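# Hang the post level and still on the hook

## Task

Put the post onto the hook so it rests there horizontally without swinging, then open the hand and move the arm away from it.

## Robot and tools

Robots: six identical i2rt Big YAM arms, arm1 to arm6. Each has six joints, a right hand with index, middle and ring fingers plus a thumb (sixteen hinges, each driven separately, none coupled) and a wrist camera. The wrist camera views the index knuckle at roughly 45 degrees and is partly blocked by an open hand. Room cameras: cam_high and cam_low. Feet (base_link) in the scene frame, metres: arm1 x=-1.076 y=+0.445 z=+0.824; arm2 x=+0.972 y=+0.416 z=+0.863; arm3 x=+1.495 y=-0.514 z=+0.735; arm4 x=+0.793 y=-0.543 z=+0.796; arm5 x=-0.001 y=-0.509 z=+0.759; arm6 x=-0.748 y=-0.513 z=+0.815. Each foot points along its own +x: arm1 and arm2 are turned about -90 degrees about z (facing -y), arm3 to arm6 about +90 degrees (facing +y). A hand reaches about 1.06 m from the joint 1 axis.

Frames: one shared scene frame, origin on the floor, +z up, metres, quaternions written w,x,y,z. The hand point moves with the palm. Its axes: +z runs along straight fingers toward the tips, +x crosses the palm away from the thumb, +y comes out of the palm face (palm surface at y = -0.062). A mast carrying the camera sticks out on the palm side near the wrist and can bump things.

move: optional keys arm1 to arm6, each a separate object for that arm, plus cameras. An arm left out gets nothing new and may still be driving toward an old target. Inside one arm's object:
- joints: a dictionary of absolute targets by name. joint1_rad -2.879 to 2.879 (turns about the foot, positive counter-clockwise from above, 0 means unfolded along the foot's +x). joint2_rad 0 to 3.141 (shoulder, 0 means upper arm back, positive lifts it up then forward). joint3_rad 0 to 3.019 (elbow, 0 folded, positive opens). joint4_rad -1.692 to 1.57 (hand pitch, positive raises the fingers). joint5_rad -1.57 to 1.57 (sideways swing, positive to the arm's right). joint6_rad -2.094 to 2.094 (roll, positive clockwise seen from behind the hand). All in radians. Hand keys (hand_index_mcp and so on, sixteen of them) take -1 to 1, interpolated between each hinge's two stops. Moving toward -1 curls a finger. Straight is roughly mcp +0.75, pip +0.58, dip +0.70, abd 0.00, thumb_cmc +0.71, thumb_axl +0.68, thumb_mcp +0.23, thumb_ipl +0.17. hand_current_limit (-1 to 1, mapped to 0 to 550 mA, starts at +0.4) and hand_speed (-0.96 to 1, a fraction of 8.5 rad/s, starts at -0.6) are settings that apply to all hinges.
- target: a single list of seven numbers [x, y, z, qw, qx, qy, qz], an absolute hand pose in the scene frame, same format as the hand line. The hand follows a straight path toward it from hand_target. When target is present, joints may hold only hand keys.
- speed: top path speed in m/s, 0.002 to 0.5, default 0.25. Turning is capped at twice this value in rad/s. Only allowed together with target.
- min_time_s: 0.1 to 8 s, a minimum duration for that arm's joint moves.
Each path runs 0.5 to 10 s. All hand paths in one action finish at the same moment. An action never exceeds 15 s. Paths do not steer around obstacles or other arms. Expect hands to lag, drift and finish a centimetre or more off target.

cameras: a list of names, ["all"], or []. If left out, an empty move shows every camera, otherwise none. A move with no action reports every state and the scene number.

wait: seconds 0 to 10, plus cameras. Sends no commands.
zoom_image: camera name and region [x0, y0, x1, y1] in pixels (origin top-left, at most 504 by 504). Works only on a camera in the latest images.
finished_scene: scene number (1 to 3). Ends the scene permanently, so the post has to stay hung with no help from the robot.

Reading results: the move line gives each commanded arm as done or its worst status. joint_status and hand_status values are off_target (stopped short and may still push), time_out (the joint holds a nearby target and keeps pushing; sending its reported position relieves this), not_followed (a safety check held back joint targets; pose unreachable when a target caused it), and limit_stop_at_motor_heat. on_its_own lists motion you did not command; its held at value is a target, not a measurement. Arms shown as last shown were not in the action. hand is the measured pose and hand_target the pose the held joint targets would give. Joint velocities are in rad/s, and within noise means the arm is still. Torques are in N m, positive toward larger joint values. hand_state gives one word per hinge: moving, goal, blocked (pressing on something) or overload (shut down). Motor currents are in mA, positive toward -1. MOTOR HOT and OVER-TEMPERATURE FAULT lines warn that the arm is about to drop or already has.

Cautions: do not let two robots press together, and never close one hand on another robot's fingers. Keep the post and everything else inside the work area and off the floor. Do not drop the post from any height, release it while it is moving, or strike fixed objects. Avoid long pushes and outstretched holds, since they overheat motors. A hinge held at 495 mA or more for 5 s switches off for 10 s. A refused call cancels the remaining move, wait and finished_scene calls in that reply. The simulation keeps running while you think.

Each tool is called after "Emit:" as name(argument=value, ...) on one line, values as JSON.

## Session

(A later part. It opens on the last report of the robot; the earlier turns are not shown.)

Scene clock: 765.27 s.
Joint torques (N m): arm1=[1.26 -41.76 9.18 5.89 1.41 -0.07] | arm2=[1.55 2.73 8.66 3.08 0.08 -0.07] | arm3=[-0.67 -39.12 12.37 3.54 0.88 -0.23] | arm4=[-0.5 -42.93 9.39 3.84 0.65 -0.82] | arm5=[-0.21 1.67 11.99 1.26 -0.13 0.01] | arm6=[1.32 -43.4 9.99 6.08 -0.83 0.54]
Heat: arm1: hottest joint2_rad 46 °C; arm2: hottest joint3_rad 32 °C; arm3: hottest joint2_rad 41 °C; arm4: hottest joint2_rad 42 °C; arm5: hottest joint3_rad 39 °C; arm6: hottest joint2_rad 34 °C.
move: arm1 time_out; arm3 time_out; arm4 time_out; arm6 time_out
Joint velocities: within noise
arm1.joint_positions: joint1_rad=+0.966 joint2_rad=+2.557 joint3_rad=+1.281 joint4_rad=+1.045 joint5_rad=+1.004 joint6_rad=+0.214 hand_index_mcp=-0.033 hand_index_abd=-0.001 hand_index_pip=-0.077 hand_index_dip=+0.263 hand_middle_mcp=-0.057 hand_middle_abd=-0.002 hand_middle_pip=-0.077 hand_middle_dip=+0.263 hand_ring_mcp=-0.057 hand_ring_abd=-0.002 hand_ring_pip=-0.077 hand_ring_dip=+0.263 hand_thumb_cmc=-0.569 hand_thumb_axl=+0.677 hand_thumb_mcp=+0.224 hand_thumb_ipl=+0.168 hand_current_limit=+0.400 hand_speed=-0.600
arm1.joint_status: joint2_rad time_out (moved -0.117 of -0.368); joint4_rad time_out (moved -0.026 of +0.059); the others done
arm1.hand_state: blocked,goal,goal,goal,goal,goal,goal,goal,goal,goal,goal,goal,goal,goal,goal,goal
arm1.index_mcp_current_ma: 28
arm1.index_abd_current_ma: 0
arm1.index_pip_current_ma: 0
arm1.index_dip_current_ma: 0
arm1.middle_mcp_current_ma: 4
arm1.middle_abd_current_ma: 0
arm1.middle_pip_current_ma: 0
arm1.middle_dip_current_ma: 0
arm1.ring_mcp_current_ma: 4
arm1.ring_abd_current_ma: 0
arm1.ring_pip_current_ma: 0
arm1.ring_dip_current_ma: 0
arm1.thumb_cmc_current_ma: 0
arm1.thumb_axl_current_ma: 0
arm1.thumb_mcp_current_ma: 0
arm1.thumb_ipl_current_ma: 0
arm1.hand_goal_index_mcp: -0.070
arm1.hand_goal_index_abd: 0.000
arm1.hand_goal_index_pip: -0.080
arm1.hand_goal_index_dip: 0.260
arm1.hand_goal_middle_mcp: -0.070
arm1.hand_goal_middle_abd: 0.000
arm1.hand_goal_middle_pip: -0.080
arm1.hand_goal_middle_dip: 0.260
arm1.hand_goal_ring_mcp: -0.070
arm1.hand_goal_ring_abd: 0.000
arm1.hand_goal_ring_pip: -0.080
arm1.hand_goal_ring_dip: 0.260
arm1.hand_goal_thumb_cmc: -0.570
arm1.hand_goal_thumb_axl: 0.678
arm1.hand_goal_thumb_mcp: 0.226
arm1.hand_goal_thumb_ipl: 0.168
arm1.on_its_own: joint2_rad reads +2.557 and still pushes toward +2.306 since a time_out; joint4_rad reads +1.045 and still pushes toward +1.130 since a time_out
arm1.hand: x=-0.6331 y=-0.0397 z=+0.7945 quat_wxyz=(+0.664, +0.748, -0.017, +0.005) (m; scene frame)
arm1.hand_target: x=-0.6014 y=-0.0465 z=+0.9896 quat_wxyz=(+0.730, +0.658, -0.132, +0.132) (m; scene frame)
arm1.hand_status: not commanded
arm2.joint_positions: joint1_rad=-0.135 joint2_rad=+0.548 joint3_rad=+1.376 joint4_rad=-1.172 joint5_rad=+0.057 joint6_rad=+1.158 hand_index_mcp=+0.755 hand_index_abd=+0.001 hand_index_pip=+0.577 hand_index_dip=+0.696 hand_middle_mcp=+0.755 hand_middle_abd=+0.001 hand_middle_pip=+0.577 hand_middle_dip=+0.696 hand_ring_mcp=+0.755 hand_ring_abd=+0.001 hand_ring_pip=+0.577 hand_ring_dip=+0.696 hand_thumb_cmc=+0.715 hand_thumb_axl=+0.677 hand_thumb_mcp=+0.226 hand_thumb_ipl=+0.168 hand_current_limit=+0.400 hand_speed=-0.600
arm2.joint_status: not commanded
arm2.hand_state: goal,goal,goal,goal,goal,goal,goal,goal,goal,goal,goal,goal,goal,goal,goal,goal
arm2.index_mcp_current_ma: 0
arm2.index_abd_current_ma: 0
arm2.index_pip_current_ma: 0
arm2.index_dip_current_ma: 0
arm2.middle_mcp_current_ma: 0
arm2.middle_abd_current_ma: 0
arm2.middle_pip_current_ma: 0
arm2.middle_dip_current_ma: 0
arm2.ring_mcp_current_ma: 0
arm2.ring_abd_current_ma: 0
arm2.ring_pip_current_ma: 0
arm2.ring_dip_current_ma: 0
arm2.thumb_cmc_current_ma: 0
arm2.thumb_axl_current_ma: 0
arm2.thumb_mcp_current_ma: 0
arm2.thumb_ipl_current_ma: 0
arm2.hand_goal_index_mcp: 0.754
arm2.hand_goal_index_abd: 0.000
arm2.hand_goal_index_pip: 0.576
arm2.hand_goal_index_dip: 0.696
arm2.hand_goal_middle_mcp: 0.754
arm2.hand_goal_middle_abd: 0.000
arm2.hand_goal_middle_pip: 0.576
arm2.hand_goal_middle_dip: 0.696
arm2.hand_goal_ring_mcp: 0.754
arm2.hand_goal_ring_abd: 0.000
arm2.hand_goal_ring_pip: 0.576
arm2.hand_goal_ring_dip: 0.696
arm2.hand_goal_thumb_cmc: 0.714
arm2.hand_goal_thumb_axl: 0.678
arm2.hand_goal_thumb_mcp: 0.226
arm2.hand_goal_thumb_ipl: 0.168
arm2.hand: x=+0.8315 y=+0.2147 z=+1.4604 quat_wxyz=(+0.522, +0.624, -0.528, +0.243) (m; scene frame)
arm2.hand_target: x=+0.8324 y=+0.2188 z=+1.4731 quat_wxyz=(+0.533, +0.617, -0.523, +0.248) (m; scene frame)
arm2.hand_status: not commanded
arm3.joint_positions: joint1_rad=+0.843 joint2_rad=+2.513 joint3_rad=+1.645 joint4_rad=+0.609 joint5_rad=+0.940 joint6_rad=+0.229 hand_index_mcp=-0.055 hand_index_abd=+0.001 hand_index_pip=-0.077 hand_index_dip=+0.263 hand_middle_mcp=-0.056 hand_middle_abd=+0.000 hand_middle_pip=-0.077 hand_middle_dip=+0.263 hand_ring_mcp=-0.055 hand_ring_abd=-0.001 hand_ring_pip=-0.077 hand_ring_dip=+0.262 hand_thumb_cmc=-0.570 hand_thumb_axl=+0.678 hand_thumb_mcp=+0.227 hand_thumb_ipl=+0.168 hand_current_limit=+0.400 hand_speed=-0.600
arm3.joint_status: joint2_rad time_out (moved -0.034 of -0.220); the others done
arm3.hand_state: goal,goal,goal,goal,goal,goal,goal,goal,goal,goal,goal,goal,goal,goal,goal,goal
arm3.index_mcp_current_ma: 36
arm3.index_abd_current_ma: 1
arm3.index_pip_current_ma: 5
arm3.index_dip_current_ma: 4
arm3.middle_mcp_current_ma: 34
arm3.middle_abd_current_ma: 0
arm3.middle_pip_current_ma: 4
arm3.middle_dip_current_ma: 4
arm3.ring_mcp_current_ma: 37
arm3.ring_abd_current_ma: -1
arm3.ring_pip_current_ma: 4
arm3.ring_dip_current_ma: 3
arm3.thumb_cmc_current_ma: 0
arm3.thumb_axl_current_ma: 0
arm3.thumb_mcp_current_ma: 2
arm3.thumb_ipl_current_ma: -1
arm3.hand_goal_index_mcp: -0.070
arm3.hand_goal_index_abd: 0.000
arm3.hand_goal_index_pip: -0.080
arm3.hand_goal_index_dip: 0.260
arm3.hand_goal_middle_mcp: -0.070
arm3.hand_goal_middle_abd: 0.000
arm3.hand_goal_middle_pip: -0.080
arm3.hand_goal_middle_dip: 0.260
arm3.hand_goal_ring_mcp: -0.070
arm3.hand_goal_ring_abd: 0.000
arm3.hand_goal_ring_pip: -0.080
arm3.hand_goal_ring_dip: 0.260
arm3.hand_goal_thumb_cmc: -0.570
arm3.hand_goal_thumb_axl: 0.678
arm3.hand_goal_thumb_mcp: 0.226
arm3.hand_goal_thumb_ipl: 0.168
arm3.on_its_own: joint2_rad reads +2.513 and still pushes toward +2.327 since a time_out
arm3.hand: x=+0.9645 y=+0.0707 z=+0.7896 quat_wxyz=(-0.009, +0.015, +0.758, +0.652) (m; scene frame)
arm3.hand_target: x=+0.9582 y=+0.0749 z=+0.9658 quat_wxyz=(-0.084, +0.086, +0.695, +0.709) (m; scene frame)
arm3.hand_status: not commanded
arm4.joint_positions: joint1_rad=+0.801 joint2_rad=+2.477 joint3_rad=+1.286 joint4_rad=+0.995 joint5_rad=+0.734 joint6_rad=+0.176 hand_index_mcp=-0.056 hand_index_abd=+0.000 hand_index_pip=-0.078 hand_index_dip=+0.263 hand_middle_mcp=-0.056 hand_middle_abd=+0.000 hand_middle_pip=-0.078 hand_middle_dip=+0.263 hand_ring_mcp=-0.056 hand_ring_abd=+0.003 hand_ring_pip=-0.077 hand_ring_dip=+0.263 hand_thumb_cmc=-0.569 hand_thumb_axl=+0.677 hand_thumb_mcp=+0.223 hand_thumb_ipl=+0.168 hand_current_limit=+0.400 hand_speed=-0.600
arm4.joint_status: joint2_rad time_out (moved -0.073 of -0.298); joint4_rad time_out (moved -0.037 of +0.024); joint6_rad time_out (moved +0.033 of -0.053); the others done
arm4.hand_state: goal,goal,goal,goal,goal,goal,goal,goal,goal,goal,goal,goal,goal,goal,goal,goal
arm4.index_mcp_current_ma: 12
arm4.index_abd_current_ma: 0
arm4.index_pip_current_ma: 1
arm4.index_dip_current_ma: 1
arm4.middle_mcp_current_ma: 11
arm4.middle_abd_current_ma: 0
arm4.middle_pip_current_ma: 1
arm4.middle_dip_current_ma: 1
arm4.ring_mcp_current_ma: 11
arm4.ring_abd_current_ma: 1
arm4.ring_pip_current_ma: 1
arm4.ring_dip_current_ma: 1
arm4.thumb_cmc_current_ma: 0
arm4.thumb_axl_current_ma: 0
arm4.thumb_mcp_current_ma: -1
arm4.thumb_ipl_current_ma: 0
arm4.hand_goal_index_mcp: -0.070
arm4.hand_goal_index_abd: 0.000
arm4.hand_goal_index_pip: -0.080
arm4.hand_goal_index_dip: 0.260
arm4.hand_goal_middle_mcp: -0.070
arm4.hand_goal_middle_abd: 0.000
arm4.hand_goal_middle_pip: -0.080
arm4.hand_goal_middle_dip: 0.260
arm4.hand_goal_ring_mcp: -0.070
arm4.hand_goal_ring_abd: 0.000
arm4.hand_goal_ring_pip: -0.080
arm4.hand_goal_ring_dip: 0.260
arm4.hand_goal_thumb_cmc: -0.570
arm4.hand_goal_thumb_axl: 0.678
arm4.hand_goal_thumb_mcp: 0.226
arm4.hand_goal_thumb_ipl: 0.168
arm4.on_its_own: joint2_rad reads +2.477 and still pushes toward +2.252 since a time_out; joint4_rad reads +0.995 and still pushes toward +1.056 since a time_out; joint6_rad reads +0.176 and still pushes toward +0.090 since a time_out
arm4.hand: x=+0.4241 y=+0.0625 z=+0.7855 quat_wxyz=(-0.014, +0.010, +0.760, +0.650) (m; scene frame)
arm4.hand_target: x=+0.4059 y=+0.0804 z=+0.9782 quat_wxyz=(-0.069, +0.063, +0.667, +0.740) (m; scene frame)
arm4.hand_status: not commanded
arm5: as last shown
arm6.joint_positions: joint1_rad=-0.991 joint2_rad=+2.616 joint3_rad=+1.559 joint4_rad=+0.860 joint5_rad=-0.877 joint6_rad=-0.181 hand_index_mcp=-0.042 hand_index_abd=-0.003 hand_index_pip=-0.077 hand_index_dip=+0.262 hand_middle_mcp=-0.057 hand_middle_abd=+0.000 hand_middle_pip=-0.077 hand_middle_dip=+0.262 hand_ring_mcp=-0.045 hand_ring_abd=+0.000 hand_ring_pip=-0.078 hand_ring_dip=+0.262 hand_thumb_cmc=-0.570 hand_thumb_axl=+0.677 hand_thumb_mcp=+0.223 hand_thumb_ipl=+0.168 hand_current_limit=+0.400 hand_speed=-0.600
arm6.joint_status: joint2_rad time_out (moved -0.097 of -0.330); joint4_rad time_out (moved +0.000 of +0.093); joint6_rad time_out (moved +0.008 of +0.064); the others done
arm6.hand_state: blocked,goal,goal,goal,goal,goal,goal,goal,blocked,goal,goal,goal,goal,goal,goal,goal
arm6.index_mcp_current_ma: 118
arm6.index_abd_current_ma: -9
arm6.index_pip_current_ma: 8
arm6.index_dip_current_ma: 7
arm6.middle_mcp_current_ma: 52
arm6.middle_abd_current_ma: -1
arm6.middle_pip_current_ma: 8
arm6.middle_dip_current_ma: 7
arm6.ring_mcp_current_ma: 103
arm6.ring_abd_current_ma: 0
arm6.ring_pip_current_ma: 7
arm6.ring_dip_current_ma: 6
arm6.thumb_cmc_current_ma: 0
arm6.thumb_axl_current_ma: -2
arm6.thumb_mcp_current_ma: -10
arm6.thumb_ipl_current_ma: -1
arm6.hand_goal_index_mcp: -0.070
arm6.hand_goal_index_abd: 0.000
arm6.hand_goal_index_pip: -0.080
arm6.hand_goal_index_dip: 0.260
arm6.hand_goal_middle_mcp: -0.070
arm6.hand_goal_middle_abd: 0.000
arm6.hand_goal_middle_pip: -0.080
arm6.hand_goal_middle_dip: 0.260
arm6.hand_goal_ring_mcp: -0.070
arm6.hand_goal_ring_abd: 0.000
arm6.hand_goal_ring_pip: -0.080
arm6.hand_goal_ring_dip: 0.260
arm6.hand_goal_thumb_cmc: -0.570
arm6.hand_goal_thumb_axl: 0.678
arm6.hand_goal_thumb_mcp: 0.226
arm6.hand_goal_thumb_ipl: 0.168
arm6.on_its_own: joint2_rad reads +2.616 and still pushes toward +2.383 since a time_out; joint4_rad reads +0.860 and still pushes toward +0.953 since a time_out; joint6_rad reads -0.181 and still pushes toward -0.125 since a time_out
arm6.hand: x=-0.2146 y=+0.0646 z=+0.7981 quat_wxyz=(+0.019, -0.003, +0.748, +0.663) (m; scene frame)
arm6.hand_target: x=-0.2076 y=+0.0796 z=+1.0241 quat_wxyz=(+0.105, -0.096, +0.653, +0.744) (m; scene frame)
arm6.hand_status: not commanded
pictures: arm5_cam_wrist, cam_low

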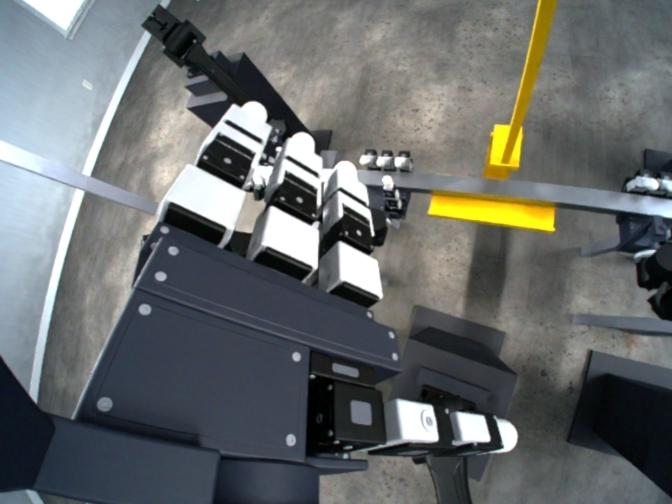

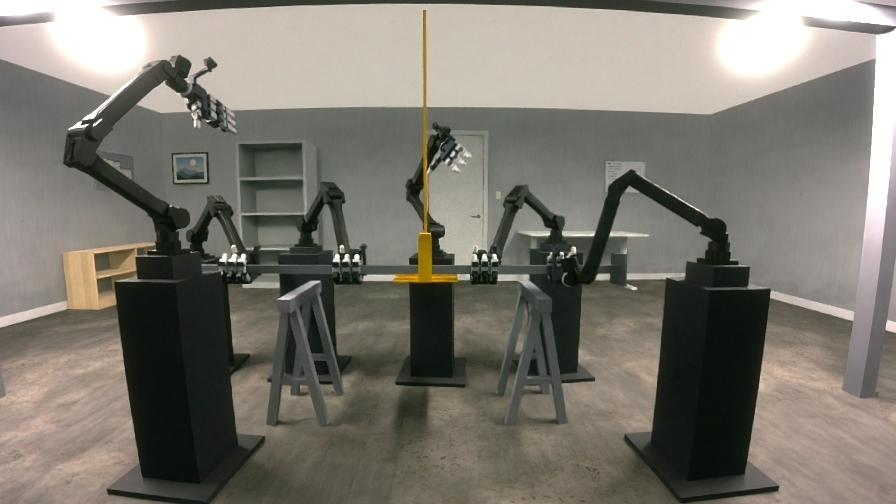

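Emit:
move(arm1={"joints":{"joint1_rad":0.947,"joint2_rad":2.576,"joint3_rad":1.372,"joint4_rad":1.105,"joint5_rad":0.985,"joint6_rad":0.21},"min_time_s":4}, arm3={"joints":{"joint1_rad":0.86,"joint2_rad":2.501,"joint3_rad":1.651,"joint4_rad":0.674,"joint5_rad":0.957,"joint6_rad":0.215},"min_time_s":4}, arm4={"joints":{"joint1_rad":0.825,"joint2_rad":2.458,"joint3_rad":1.294,"joint4_rad":1.069,"joint5_rad":0.757,"joint6_rad":0.15},"min_time_s":4}, arm6={"joints":{"joint1_rad":-1.014,"joint2_rad":2.62,"joint3_rad":1.59,"joint4_rad":0.947,"joint5_rad":-0.897,"joint6_rad":-0.165},"min_time_s":4}, cameras=["arm5_cam_wrist"])

Emit:
zoom_image(camera="arm5_cam_wrist", region=[400, 120, 600, 270])

Scene clock: 810.93 s.
Joint torques (N m): arm1=[-0.79 -24.06 7.17 4.85 0.82 -0.11] | arm2=[1.55 2.84 8.65 3.07 0.08 -0.07] | arm3=[-1.2 -27.87 8.76 3.75 0.54 -0.32] | arm4=[0.21 -28.34 5.97 4.07 0.82 -0.44] | arm5=[0.09 1.67 11.96 1.2 -0.16 0.02] | arm6=[-0.85 -26.11 7.1 4.78 -0.9 0.22]
Heat: arm1: hottest joint2_rad 54 °C; arm2: hottest joint3_rad 32 °C; arm3: hottest joint2_rad 49 °C; arm4: hottest joint2_rad 44 °C; arm5: hottest joint3_rad 39 °C; arm6: hottest joint2_rad 39 °C.
move: arm1 time_out; arm3 time_out; arm4 time_out; arm6 time_out
Joint velocities: within noise
arm1.joint_positions: joint1_rad=+0.951 joint2_rad=+2.623 joint3_rad=+1.318 joint4_rad=+1.043 joint5_rad=+0.973 joint6_rad=+0.225 hand_index_mcp=-0.050 hand_index_abd=-0.001 hand_index_pip=-0.077 hand_index_dip=+0.263 hand_middle_mcp=-0.056 hand_middle_abd=-0.002 hand_middle_pip=-0.077 hand_middle_dip=+0.263 hand_ring_mcp=-0.056 hand_ring_abd=-0.002 hand_ring_pip=-0.077 hand_ring_dip=+0.263 hand_thumb_cmc=-0.569 hand_thumb_axl=+0.677 hand_thumb_mcp=+0.224 hand_thumb_ipl=+0.168 hand_current_limit=+0.400 hand_speed=-0.600
arm1.joint_status: joint4_rad time_out (moved -0.002 of +0.060); the others done
arm1.hand_state: goal,goal,goal,goal,goal,goal,goal,goal,goal,goal,goal,goal,goal,goal,goal,goal
arm1.index_mcp_current_ma: 9
arm1.index_abd_current_ma: 0
arm1.index_pip_current_ma: 0
arm1.index_dip_current_ma: 0
arm1.middle_mcp_current_ma: 5
arm1.middle_abd_current_ma: 0
arm1.middle_pip_current_ma: 0
arm1.middle_dip_current_ma: 0
arm1.ring_mcp_current_ma: 4
arm1.ring_abd_current_ma: 0
arm1.ring_pip_current_ma: 0
arm1.ring_dip_current_ma: 0
arm1.thumb_cmc_current_ma: 0
arm1.thumb_axl_current_ma: 0
arm1.thumb_mcp_current_ma: 0
arm1.thumb_ipl_current_ma: 0
arm1.hand_goal_index_mcp: -0.070
arm1.hand_goal_index_abd: 0.000
arm1.hand_goal_index_pip: -0.080
arm1.hand_goal_index_dip: 0.260
arm1.hand_goal_middle_mcp: -0.070
arm1.hand_goal_middle_abd: 0.000
arm1.hand_goal_middle_pip: -0.080
arm1.hand_goal_middle_dip: 0.260
arm1.hand_goal_ring_mcp: -0.070
arm1.hand_goal_ring_abd: 0.000
arm1.hand_goal_ring_pip: -0.080
arm1.hand_goal_ring_dip: 0.260
arm1.hand_goal_thumb_cmc: -0.570
arm1.hand_goal_thumb_axl: 0.678
arm1.hand_goal_thumb_mcp: 0.226
arm1.hand_goal_thumb_ipl: 0.168
arm1.on_its_own: joint4_rad reads +1.043 and still pushes toward +1.105 since a time_out
arm1.hand: x=-0.6356 y=-0.0472 z=+0.7613 quat_wxyz=(+0.655, +0.755, -0.008, +0.005) (m; scene frame)
arm1.hand_target: x=-0.6209 y=-0.0605 z=+0.8155 quat_wxyz=(+0.688, +0.723, -0.052, +0.046) (m; scene frame)
arm1.hand_status: not commanded
arm2: as last shown
arm3.joint_positions: joint1_rad=+0.864 joint2_rad=+2.547 joint3_rad=+1.627 joint4_rad=+0.631 joint5_rad=+0.952 joint6_rad=+0.253 hand_index_mcp=-0.054 hand_index_abd=+0.001 hand_index_pip=-0.077 hand_index_dip=+0.263 hand_middle_mcp=-0.053 hand_middle_abd=+0.000 hand_middle_pip=-0.077 hand_middle_dip=+0.263 hand_ring_mcp=-0.055 hand_ring_abd=-0.001 hand_ring_pip=-0.077 hand_ring_dip=+0.262 hand_thumb_cmc=-0.570 hand_thumb_axl=+0.678 hand_thumb_mcp=+0.227 hand_thumb_ipl=+0.168 hand_current_limit=+0.400 hand_speed=-0.600
arm3.joint_status: joint6_rad time_out (moved +0.024 of -0.014); the others done
arm3.hand_state: goal,goal,goal,goal,goal,goal,goal,goal,goal,goal,goal,goal,goal,goal,goal,goal
arm3.index_mcp_current_ma: 41
arm3.index_abd_current_ma: 1
arm3.index_pip_current_ma: 4
arm3.index_dip_current_ma: 4
arm3.middle_mcp_current_ma: 42
arm3.middle_abd_current_ma: 0
arm3.middle_pip_current_ma: 4
arm3.middle_dip_current_ma: 4
arm3.ring_mcp_current_ma: 37
arm3.ring_abd_current_ma: -1
arm3.ring_pip_current_ma: 4
arm3.ring_dip_current_ma: 3
arm3.thumb_cmc_current_ma: 0
arm3.thumb_axl_current_ma: 0
arm3.thumb_mcp_current_ma: 2
arm3.thumb_ipl_current_ma: -1
arm3.hand_goal_index_mcp: -0.070
arm3.hand_goal_index_abd: 0.000
arm3.hand_goal_index_pip: -0.080
arm3.hand_goal_index_dip: 0.260
arm3.hand_goal_middle_mcp: -0.070
arm3.hand_goal_middle_abd: 0.000
arm3.hand_goal_middle_pip: -0.080
arm3.hand_goal_middle_dip: 0.260
arm3.hand_goal_ring_mcp: -0.070
arm3.hand_goal_ring_abd: 0.000
arm3.hand_goal_ring_pip: -0.080
arm3.hand_goal_ring_dip: 0.260
arm3.hand_goal_thumb_cmc: -0.570
arm3.hand_goal_thumb_axl: 0.678
arm3.hand_goal_thumb_mcp: 0.226
arm3.hand_goal_thumb_ipl: 0.168
arm3.on_its_own: joint6_rad reads +0.253 and still pushes toward +0.215 since a time_out
arm3.hand: x=+0.9631 y=+0.0540 z=+0.7608 quat_wxyz=(-0.010, +0.012, +0.763, +0.646) (m; scene frame)
arm3.hand_target: x=+0.9573 y=+0.0609 z=+0.8120 quat_wxyz=(-0.030, +0.031, +0.741, +0.670) (m; scene frame)
arm3.hand_status: not commanded
arm4.joint_positions: joint1_rad=+0.819 joint2_rad=+2.515 joint3_rad=+1.268 joint4_rad=+1.002 joint5_rad=+0.743 joint6_rad=+0.196 hand_index_mcp=-0.049 hand_index_abd=+0.000 hand_index_pip=-0.078 hand_index_dip=+0.263 hand_middle_mcp=-0.056 hand_middle_abd=+0.000 hand_middle_pip=-0.078 hand_middle_dip=+0.263 hand_ring_mcp=-0.043 hand_ring_abd=+0.008 hand_ring_pip=-0.077 hand_ring_dip=+0.263 hand_thumb_cmc=-0.569 hand_thumb_axl=+0.677 hand_thumb_mcp=+0.223 hand_thumb_ipl=+0.168 hand_current_limit=+0.400 hand_speed=-0.600
arm4.joint_status: joint4_rad time_out (moved +0.007 of +0.074); joint6_rad time_out (moved +0.020 of -0.026); the others done
arm4.hand_state: blocked,goal,goal,goal,goal,goal,goal,goal,blocked,goal,goal,goal,goal,goal,goal,goal
arm4.index_mcp_current_ma: 21
arm4.index_abd_current_ma: 0
arm4.index_pip_current_ma: 1
arm4.index_dip_current_ma: 1
arm4.middle_mcp_current_ma: 11
arm4.middle_abd_current_ma: 0
arm4.middle_pip_current_ma: 1
arm4.middle_dip_current_ma: 1
arm4.ring_mcp_current_ma: 31
arm4.ring_abd_current_ma: 3
arm4.ring_pip_current_ma: 1
arm4.ring_dip_current_ma: 1
arm4.thumb_cmc_current_ma: 0
arm4.thumb_axl_current_ma: 0
arm4.thumb_mcp_current_ma: -1
arm4.thumb_ipl_current_ma: 0
arm4.hand_goal_index_mcp: -0.070
arm4.hand_goal_index_abd: 0.000
arm4.hand_goal_index_pip: -0.080
arm4.hand_goal_index_dip: 0.260
arm4.hand_goal_middle_mcp: -0.070
arm4.hand_goal_middle_abd: 0.000
arm4.hand_goal_middle_pip: -0.080
arm4.hand_goal_middle_dip: 0.260
arm4.hand_goal_ring_mcp: -0.070
arm4.hand_goal_ring_abd: 0.000
arm4.hand_goal_ring_pip: -0.080
arm4.hand_goal_ring_dip: 0.260
arm4.hand_goal_thumb_cmc: -0.570
arm4.hand_goal_thumb_axl: 0.678
arm4.hand_goal_thumb_mcp: 0.226
arm4.hand_goal_thumb_ipl: 0.168
arm4.on_its_own: joint4_rad reads +1.002 and still pushes toward +1.069 since a time_out; joint6_rad reads +0.196 and still pushes toward +0.150 since a time_out
arm4.hand: x=+0.4250 y=+0.0466 z=+0.7551 quat_wxyz=(-0.009, +0.003, +0.771, +0.636) (m; scene frame)
arm4.hand_target: x=+0.4107 y=+0.0534 z=+0.8156 quat_wxyz=(-0.031, +0.022, +0.735, +0.677) (m; scene frame)
arm4.hand_status: not commanded
arm5.joint_positions: joint1_rad=+0.621 joint2_rad=+0.629 joint3_rad=+1.355 joint4_rad=-1.212 joint5_rad=+0.035 joint6_rad=+1.082 hand_index_mcp=+0.755 hand_index_abd=+0.000 hand_index_pip=+0.577 hand_index_dip=+0.696 hand_middle_mcp=+0.755 hand_middle_abd=+0.000 hand_middle_pip=+0.577 hand_middle_dip=+0.696 hand_ring_mcp=+0.755 hand_ring_abd=+0.000 hand_ring_pip=+0.577 hand_ring_dip=+0.696 hand_thumb_cmc=+0.715 hand_thumb_axl=+0.677 hand_thumb_mcp=+0.226 hand_thumb_ipl=+0.168 hand_current_limit=+0.400 hand_speed=-0.600
arm5.joint_status: not commanded
arm5.hand_state: goal,goal,goal,goal,goal,goal,goal,goal,goal,goal,goal,goal,goal,goal,goal,goal
arm5.index_mcp_current_ma: 2
arm5.index_abd_current_ma: 0
arm5.index_pip_current_ma: 1
arm5.index_dip_current_ma: 0
arm5.middle_mcp_current_ma: 2
arm5.middle_abd_current_ma: 0
arm5.middle_pip_current_ma: 1
arm5.middle_dip_current_ma: 0
arm5.ring_mcp_current_ma: 2
arm5.ring_abd_current_ma: 0
arm5.ring_pip_current_ma: 1
arm5.ring_dip_current_ma: 0
arm5.thumb_cmc_current_ma: 2
arm5.thumb_axl_current_ma: -1
arm5.thumb_mcp_current_ma: 0
arm5.thumb_ipl_current_ma: 0
arm5.hand_goal_index_mcp: 0.754
arm5.hand_goal_index_abd: 0.000
arm5.hand_goal_index_pip: 0.576
arm5.hand_goal_index_dip: 0.696
arm5.hand_goal_middle_mcp: 0.754
arm5.hand_goal_middle_abd: 0.000
arm5.hand_goal_middle_pip: 0.576
arm5.hand_goal_middle_dip: 0.696
arm5.hand_goal_ring_mcp: 0.754
arm5.hand_goal_ring_abd: 0.000
arm5.hand_goal_ring_pip: 0.576
arm5.hand_goal_ring_dip: 0.696
arm5.hand_goal_thumb_cmc: 0.714
arm5.hand_goal_thumb_axl: 0.678
arm5.hand_goal_thumb_mcp: 0.226
arm5.hand_goal_thumb_ipl: 0.168
arm5.hand: x=-0.0567 y=-0.2327 z=+1.3238 quat_wxyz=(-0.361, +0.242, +0.822, +0.369) (m; scene frame)
arm5.hand_target: x=-0.0571 y=-0.2368 z=+1.3402 quat_wxyz=(-0.373, +0.241, +0.816, +0.370) (m; scene frame)
arm5.hand_status: not commanded
arm6.joint_positions: joint1_rad=-0.999 joint2_rad=+2.668 joint3_rad=+1.553 joint4_rad=+0.886 joint5_rad=-0.878 joint6_rad=-0.193 hand_index_mcp=-0.041 hand_index_abd=-0.004 hand_index_pip=-0.077 hand_index_dip=+0.262 hand_middle_mcp=-0.056 hand_middle_abd=+0.000 hand_middle_pip=-0.077 hand_middle_dip=+0.262 hand_ring_mcp=-0.045 hand_ring_abd=+0.000 hand_ring_pip=-0.078 hand_ring_dip=+0.262 hand_thumb_cmc=-0.570 hand_thumb_axl=+0.677 hand_thumb_mcp=+0.223 hand_thumb_ipl=+0.168 hand_current_limit=+0.400 hand_speed=-0.600
arm6.joint_status: joint4_rad time_out (moved +0.026 of +0.087); the others done
arm6.hand_state: blocked,goal,goal,goal,goal,goal,goal,goal,blocked,goal,goal,goal,goal,goal,goal,goal
arm6.index_mcp_current_ma: 123
arm6.index_abd_current_ma: -13
arm6.index_pip_current_ma: 8
arm6.index_dip_current_ma: 7
arm6.middle_mcp_current_ma: 55
arm6.middle_abd_current_ma: -1
arm6.middle_pip_current_ma: 8
arm6.middle_dip_current_ma: 7
arm6.ring_mcp_current_ma: 104
arm6.ring_abd_current_ma: 0
arm6.ring_pip_current_ma: 7
arm6.ring_dip_current_ma: 6
arm6.thumb_cmc_current_ma: 0
arm6.thumb_axl_current_ma: -2
arm6.thumb_mcp_current_ma: -10
arm6.thumb_ipl_current_ma: -1
arm6.hand_goal_index_mcp: -0.070
arm6.hand_goal_index_abd: 0.000
arm6.hand_goal_index_pip: -0.080
arm6.hand_goal_index_dip: 0.260
arm6.hand_goal_middle_mcp: -0.070
arm6.hand_goal_middle_abd: 0.000
arm6.hand_goal_middle_pip: -0.080
arm6.hand_goal_middle_dip: 0.260
arm6.hand_goal_ring_mcp: -0.070
arm6.hand_goal_ring_abd: 0.000
arm6.hand_goal_ring_pip: -0.080
arm6.hand_goal_ring_dip: 0.260
arm6.hand_goal_thumb_cmc: -0.570
arm6.hand_goal_thumb_axl: 0.678
arm6.hand_goal_thumb_mcp: 0.226
arm6.hand_goal_thumb_ipl: 0.168
arm6.on_its_own: joint4_rad reads +0.886 and still pushes toward +0.947 since a time_out
arm6.hand: x=-0.2205 y=+0.0534 z=+0.7625 quat_wxyz=(+0.016, +0.003, +0.755, +0.656) (m; scene frame)
arm6.hand_target: x=-0.2021 y=+0.0540 z=+0.8244 quat_wxyz=(+0.048, -0.025, +0.723, +0.689) (m; scene frame)
arm6.hand_status: not commanded
pictures: arm5_cam_wrist

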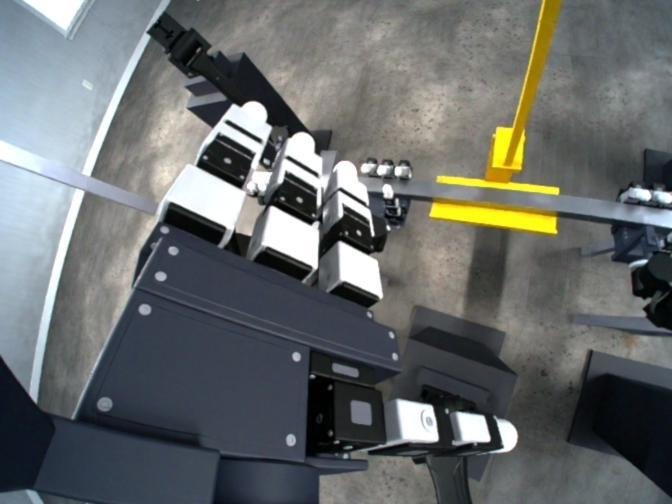

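Scaled by 2.520 from the camera's 672x504 image, which has a finer 960x720 frame.

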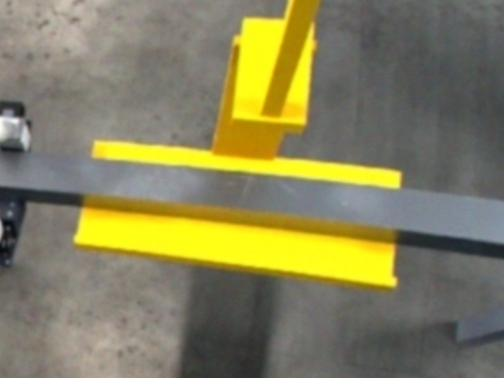

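Emit:
move(arm1={"target":[-0.636,-0.047,0.738,0.656,0.755,0,0],"speed":0.04}, arm3={"target":[0.963,0.055,0.742,0,0,0.757,0.653],"speed":0.04}, arm4={"target":[0.423,0.048,0.738,0,0,0.757,0.653],"speed":0.04}, arm6={"target":[-0.216,0.053,0.742,0,0,0.757,0.653],"speed":0.04}, cameras=["cam_low","arm5_cam_wrist"])

Emit:
zoom_image(camera="cam_low", region=[200, 240, 320, 300])

Emit:
zoom_image(camera="cam_low", region=[530, 240, 650, 300])

Emit:
zoom_image(camera="cam_low", region=[380, 200, 480, 300])

Scene clock: 824.40 s.
Joint torques (N m): arm1=[-0.44 -17.85 4.63 2.99 0.29 -0.06] | arm2=[1.61 2.78 8.64 3.1 0.08 -0.07] | arm3=[-1.08 -22.89 8.36 2.52 0.27 -0.09] | arm4=[-0.32 -20.13 5.76 2.17 0.25 -0.08] | arm5=[-0.21 1.85 11.96 1.17 -0.14 0] | arm6=[-0.5 -20.6 6.67 1.95 -0.32 -0.13]
Heat: arm1: hottest joint2_rad 55 °C; arm2: hottest joint3_rad 32 °C; arm3: hottest joint2_rad 47 °C; arm4: hottest joint2_rad 43 °C; arm5: hottest joint3_rad 39 °C; arm6: hottest joint2_rad 37 °C.
move: arm1 done; arm3 done; arm4 off_target; arm6 done
Joint velocities: within noise
arm1.joint_positions: joint1_rad=+0.951 joint2_rad=+2.663 joint3_rad=+1.331 joint4_rad=+1.057 joint5_rad=+0.971 joint6_rad=+0.214 hand_index_mcp=-0.054 hand_index_abd=-0.001 hand_index_pip=-0.077 hand_index_dip=+0.263 hand_middle_mcp=-0.057 hand_middle_abd=-0.002 hand_middle_pip=-0.077 hand_middle_dip=+0.263 hand_ring_mcp=-0.056 hand_ring_abd=-0.002 hand_ring_pip=-0.077 hand_ring_dip=+0.263 hand_thumb_cmc=-0.569 hand_thumb_axl=+0.677 hand_thumb_mcp=+0.224 hand_thumb_ipl=+0.168 hand_current_limit=+0.400 hand_speed=-0.600
arm1.joint_status: not commanded
arm1.hand_state: goal,goal,goal,goal,goal,goal,goal,goal,goal,goal,goal,goal,goal,goal,goal,goal
arm1.index_mcp_current_ma: 5
arm1.index_abd_current_ma: 0
arm1.index_pip_current_ma: 0
arm1.index_dip_current_ma: 0
arm1.middle_mcp_current_ma: 4
arm1.middle_abd_current_ma: 0
arm1.middle_pip_current_ma: 0
arm1.middle_dip_current_ma: 0
arm1.ring_mcp_current_ma: 4
arm1.ring_abd_current_ma: 0
arm1.ring_pip_current_ma: 0
arm1.ring_dip_current_ma: 0
arm1.thumb_cmc_current_ma: 0
arm1.thumb_axl_current_ma: 0
arm1.thumb_mcp_current_ma: 0
arm1.thumb_ipl_current_ma: 0
arm1.hand_goal_index_mcp: -0.070
arm1.hand_goal_index_abd: 0.000
arm1.hand_goal_index_pip: -0.080
arm1.hand_goal_index_dip: 0.260
arm1.hand_goal_middle_mcp: -0.070
arm1.hand_goal_middle_abd: 0.000
arm1.hand_goal_middle_pip: -0.080
arm1.hand_goal_middle_dip: 0.260
arm1.hand_goal_ring_mcp: -0.070
arm1.hand_goal_ring_abd: 0.000
arm1.hand_goal_ring_pip: -0.080
arm1.hand_goal_ring_dip: 0.260
arm1.hand_goal_thumb_cmc: -0.570
arm1.hand_goal_thumb_axl: 0.678
arm1.hand_goal_thumb_mcp: 0.226
arm1.hand_goal_thumb_ipl: 0.168
arm1.hand: x=-0.6380 y=-0.0449 z=+0.7422 quat_wxyz=(+0.652, +0.758, +0.001, -0.002) (m; scene frame)
arm1.hand_target: x=-0.6361 y=-0.0469 z=+0.7380 quat_wxyz=(+0.656, +0.755, +0.000, +0.000) (m; scene frame)
arm1.hand_status: done (0.005 m and 0.6 deg from the pose sent, 0.023 m and 1.0 deg at the start)
arm2, arm5: as last shown
arm3.joint_positions: joint1_rad=+0.863 joint2_rad=+2.580 joint3_rad=+1.625 joint4_rad=+0.676 joint5_rad=+0.952 joint6_rad=+0.213 hand_index_mcp=-0.054 hand_index_abd=+0.001 hand_index_pip=-0.077 hand_index_dip=+0.263 hand_middle_mcp=-0.055 hand_middle_abd=+0.000 hand_middle_pip=-0.077 hand_middle_dip=+0.263 hand_ring_mcp=-0.054 hand_ring_abd=-0.001 hand_ring_pip=-0.077 hand_ring_dip=+0.262 hand_thumb_cmc=-0.570 hand_thumb_axl=+0.678 hand_thumb_mcp=+0.227 hand_thumb_ipl=+0.168 hand_current_limit=+0.400 hand_speed=-0.600
arm3.joint_status: not commanded
arm3.hand_state: goal,goal,goal,goal,goal,goal,goal,goal,goal,goal,goal,goal,goal,goal,goal,goal
arm3.index_mcp_current_ma: 39
arm3.index_abd_current_ma: 1
arm3.index_pip_current_ma: 4
arm3.index_dip_current_ma: 4
arm3.middle_mcp_current_ma: 38
arm3.middle_abd_current_ma: 0
arm3.middle_pip_current_ma: 4
arm3.middle_dip_current_ma: 4
arm3.ring_mcp_current_ma: 39
arm3.ring_abd_current_ma: 0
arm3.ring_pip_current_ma: 4
arm3.ring_dip_current_ma: 3
arm3.thumb_cmc_current_ma: 0
arm3.thumb_axl_current_ma: 0
arm3.thumb_mcp_current_ma: 2
arm3.thumb_ipl_current_ma: -1
arm3.hand_goal_index_mcp: -0.070
arm3.hand_goal_index_abd: 0.000
arm3.hand_goal_index_pip: -0.080
arm3.hand_goal_index_dip: 0.260
arm3.hand_goal_middle_mcp: -0.070
arm3.hand_goal_middle_abd: 0.000
arm3.hand_goal_middle_pip: -0.080
arm3.hand_goal_middle_dip: 0.260
arm3.hand_goal_ring_mcp: -0.070
arm3.hand_goal_ring_abd: 0.000
arm3.hand_goal_ring_pip: -0.080
arm3.hand_goal_ring_dip: 0.260
arm3.hand_goal_thumb_cmc: -0.570
arm3.hand_goal_thumb_axl: 0.678
arm3.hand_goal_thumb_mcp: 0.226
arm3.hand_goal_thumb_ipl: 0.168
arm3.hand: x=+0.9654 y=+0.0512 z=+0.7434 quat_wxyz=(+0.000, +0.001, +0.761, +0.649) (m; scene frame)
arm3.hand_target: x=+0.9630 y=+0.0548 z=+0.7420 quat_wxyz=(+0.000, +0.000, +0.757, +0.653) (m; scene frame)
arm3.hand_status: done (0.005 m and 0.7 deg from the pose sent, 0.019 m and 2.1 deg at the start)
arm4.joint_positions: joint1_rad=+0.819 joint2_rad=+2.548 joint3_rad=+1.296 joint4_rad=+1.068 joint5_rad=+0.757 joint6_rad=+0.147 hand_index_mcp=-0.054 hand_index_abd=+0.000 hand_index_pip=-0.078 hand_index_dip=+0.263 hand_middle_mcp=-0.056 hand_middle_abd=+0.000 hand_middle_pip=-0.078 hand_middle_dip=+0.263 hand_ring_mcp=-0.056 hand_ring_abd=+0.003 hand_ring_pip=-0.077 hand_ring_dip=+0.263 hand_thumb_cmc=-0.569 hand_thumb_axl=+0.677 hand_thumb_mcp=+0.223 hand_thumb_ipl=+0.168 hand_current_limit=+0.400 hand_speed=-0.600
arm4.joint_status: not commanded
arm4.hand_state: goal,goal,goal,goal,goal,goal,goal,goal,goal,goal,goal,goal,goal,goal,goal,goal
arm4.index_mcp_current_ma: 14
arm4.index_abd_current_ma: 0
arm4.index_pip_current_ma: 1
arm4.index_dip_current_ma: 1
arm4.middle_mcp_current_ma: 11
arm4.middle_abd_current_ma: 0
arm4.middle_pip_current_ma: 1
arm4.middle_dip_current_ma: 1
arm4.ring_mcp_current_ma: 11
arm4.ring_abd_current_ma: 1
arm4.ring_pip_current_ma: 1
arm4.ring_dip_current_ma: 1
arm4.thumb_cmc_current_ma: 0
arm4.thumb_axl_current_ma: 0
arm4.thumb_mcp_current_ma: -1
arm4.thumb_ipl_current_ma: 0
arm4.hand_goal_index_mcp: -0.070
arm4.hand_goal_index_abd: 0.000
arm4.hand_goal_index_pip: -0.080
arm4.hand_goal_index_dip: 0.260
arm4.hand_goal_middle_mcp: -0.070
arm4.hand_goal_middle_abd: 0.000
arm4.hand_goal_middle_pip: -0.080
arm4.hand_goal_middle_dip: 0.260
arm4.hand_goal_ring_mcp: -0.070
arm4.hand_goal_ring_abd: 0.000
arm4.hand_goal_ring_pip: -0.080
arm4.hand_goal_ring_dip: 0.260
arm4.hand_goal_thumb_cmc: -0.570
arm4.hand_goal_thumb_axl: 0.678
arm4.hand_goal_thumb_mcp: 0.226
arm4.hand_goal_thumb_ipl: 0.168
arm4.hand: x=+0.4225 y=+0.0473 z=+0.7565 quat_wxyz=(-0.005, +0.003, +0.756, +0.654) (m; scene frame)
arm4.hand_target: x=+0.4234 y=+0.0474 z=+0.7383 quat_wxyz=(+0.000, +0.000, +0.758, +0.653) (m; scene frame)
arm4.hand_status: off_target (0.019 m and 0.7 deg from the pose sent, 0.017 m and 2.8 deg at the start)
arm6.joint_positions: joint1_rad=-1.000 joint2_rad=+2.700 joint3_rad=+1.571 joint4_rad=+0.868 joint5_rad=-0.910 joint6_rad=-0.193 hand_index_mcp=-0.056 hand_index_abd=-0.003 hand_index_pip=-0.077 hand_index_dip=+0.262 hand_middle_mcp=-0.056 hand_middle_abd=+0.000 hand_middle_pip=-0.077 hand_middle_dip=+0.262 hand_ring_mcp=-0.055 hand_ring_abd=+0.000 hand_ring_pip=-0.078 hand_ring_dip=+0.262 hand_thumb_cmc=-0.570 hand_thumb_axl=+0.677 hand_thumb_mcp=+0.223 hand_thumb_ipl=+0.168 hand_current_limit=+0.400 hand_speed=-0.600
arm6.joint_status: not commanded
arm6.hand_state: goal,goal,goal,goal,goal,goal,goal,goal,goal,goal,goal,goal,goal,goal,goal,goal
arm6.index_mcp_current_ma: 53
arm6.index_abd_current_ma: -8
arm6.index_pip_current_ma: 8
arm6.index_dip_current_ma: 7
arm6.middle_mcp_current_ma: 55
arm6.middle_abd_current_ma: -1
arm6.middle_pip_current_ma: 8
arm6.middle_dip_current_ma: 7
arm6.ring_mcp_current_ma: 57
arm6.ring_abd_current_ma: 0
arm6.ring_pip_current_ma: 7
arm6.ring_dip_current_ma: 6
arm6.thumb_cmc_current_ma: 0
arm6.thumb_axl_current_ma: -2
arm6.thumb_mcp_current_ma: -10
arm6.thumb_ipl_current_ma: -1
arm6.hand_goal_index_mcp: -0.070
arm6.hand_goal_index_abd: 0.000
arm6.hand_goal_index_pip: -0.080
arm6.hand_goal_index_dip: 0.260
arm6.hand_goal_middle_mcp: -0.070
arm6.hand_goal_middle_abd: 0.000
arm6.hand_goal_middle_pip: -0.080
arm6.hand_goal_middle_dip: 0.260
arm6.hand_goal_ring_mcp: -0.070
arm6.hand_goal_ring_abd: 0.000
arm6.hand_goal_ring_pip: -0.080
arm6.hand_goal_ring_dip: 0.260
arm6.hand_goal_thumb_cmc: -0.570
arm6.hand_goal_thumb_axl: 0.678
arm6.hand_goal_thumb_mcp: 0.226
arm6.hand_goal_thumb_ipl: 0.168
arm6.hand: x=-0.2261 y=+0.0534 z=+0.7423 quat_wxyz=(-0.005, +0.001, +0.760, +0.650) (m; scene frame)
arm6.hand_target: x=-0.2162 y=+0.0528 z=+0.7423 quat_wxyz=(+0.000, +0.000, +0.757, +0.653) (m; scene frame)
arm6.hand_status: done (0.010 m and 0.8 deg from the pose sent, 0.021 m and 1.9 deg at the start)
pictures: arm5_cam_wrist, cam_low

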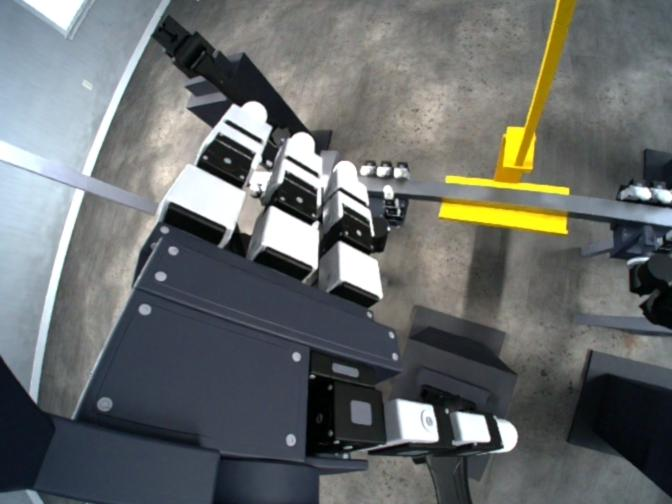

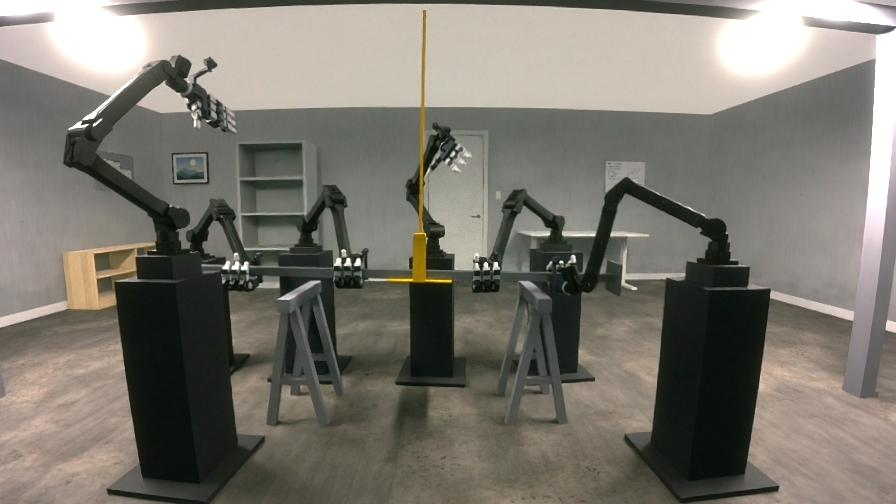

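Scaled by 4.200.

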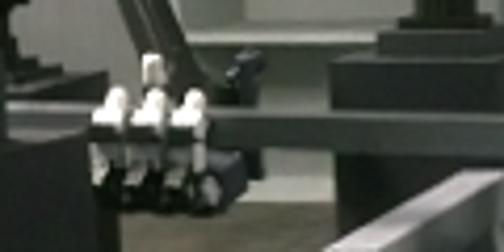

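Scaled by 4.200.

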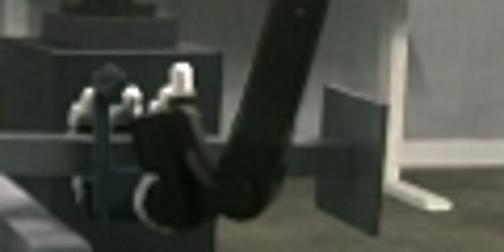

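Scaled by 5.040.

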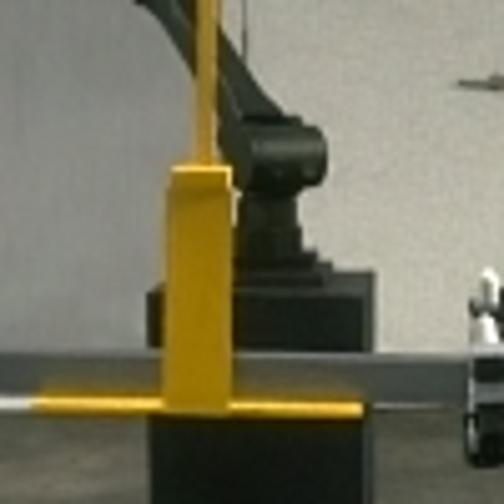

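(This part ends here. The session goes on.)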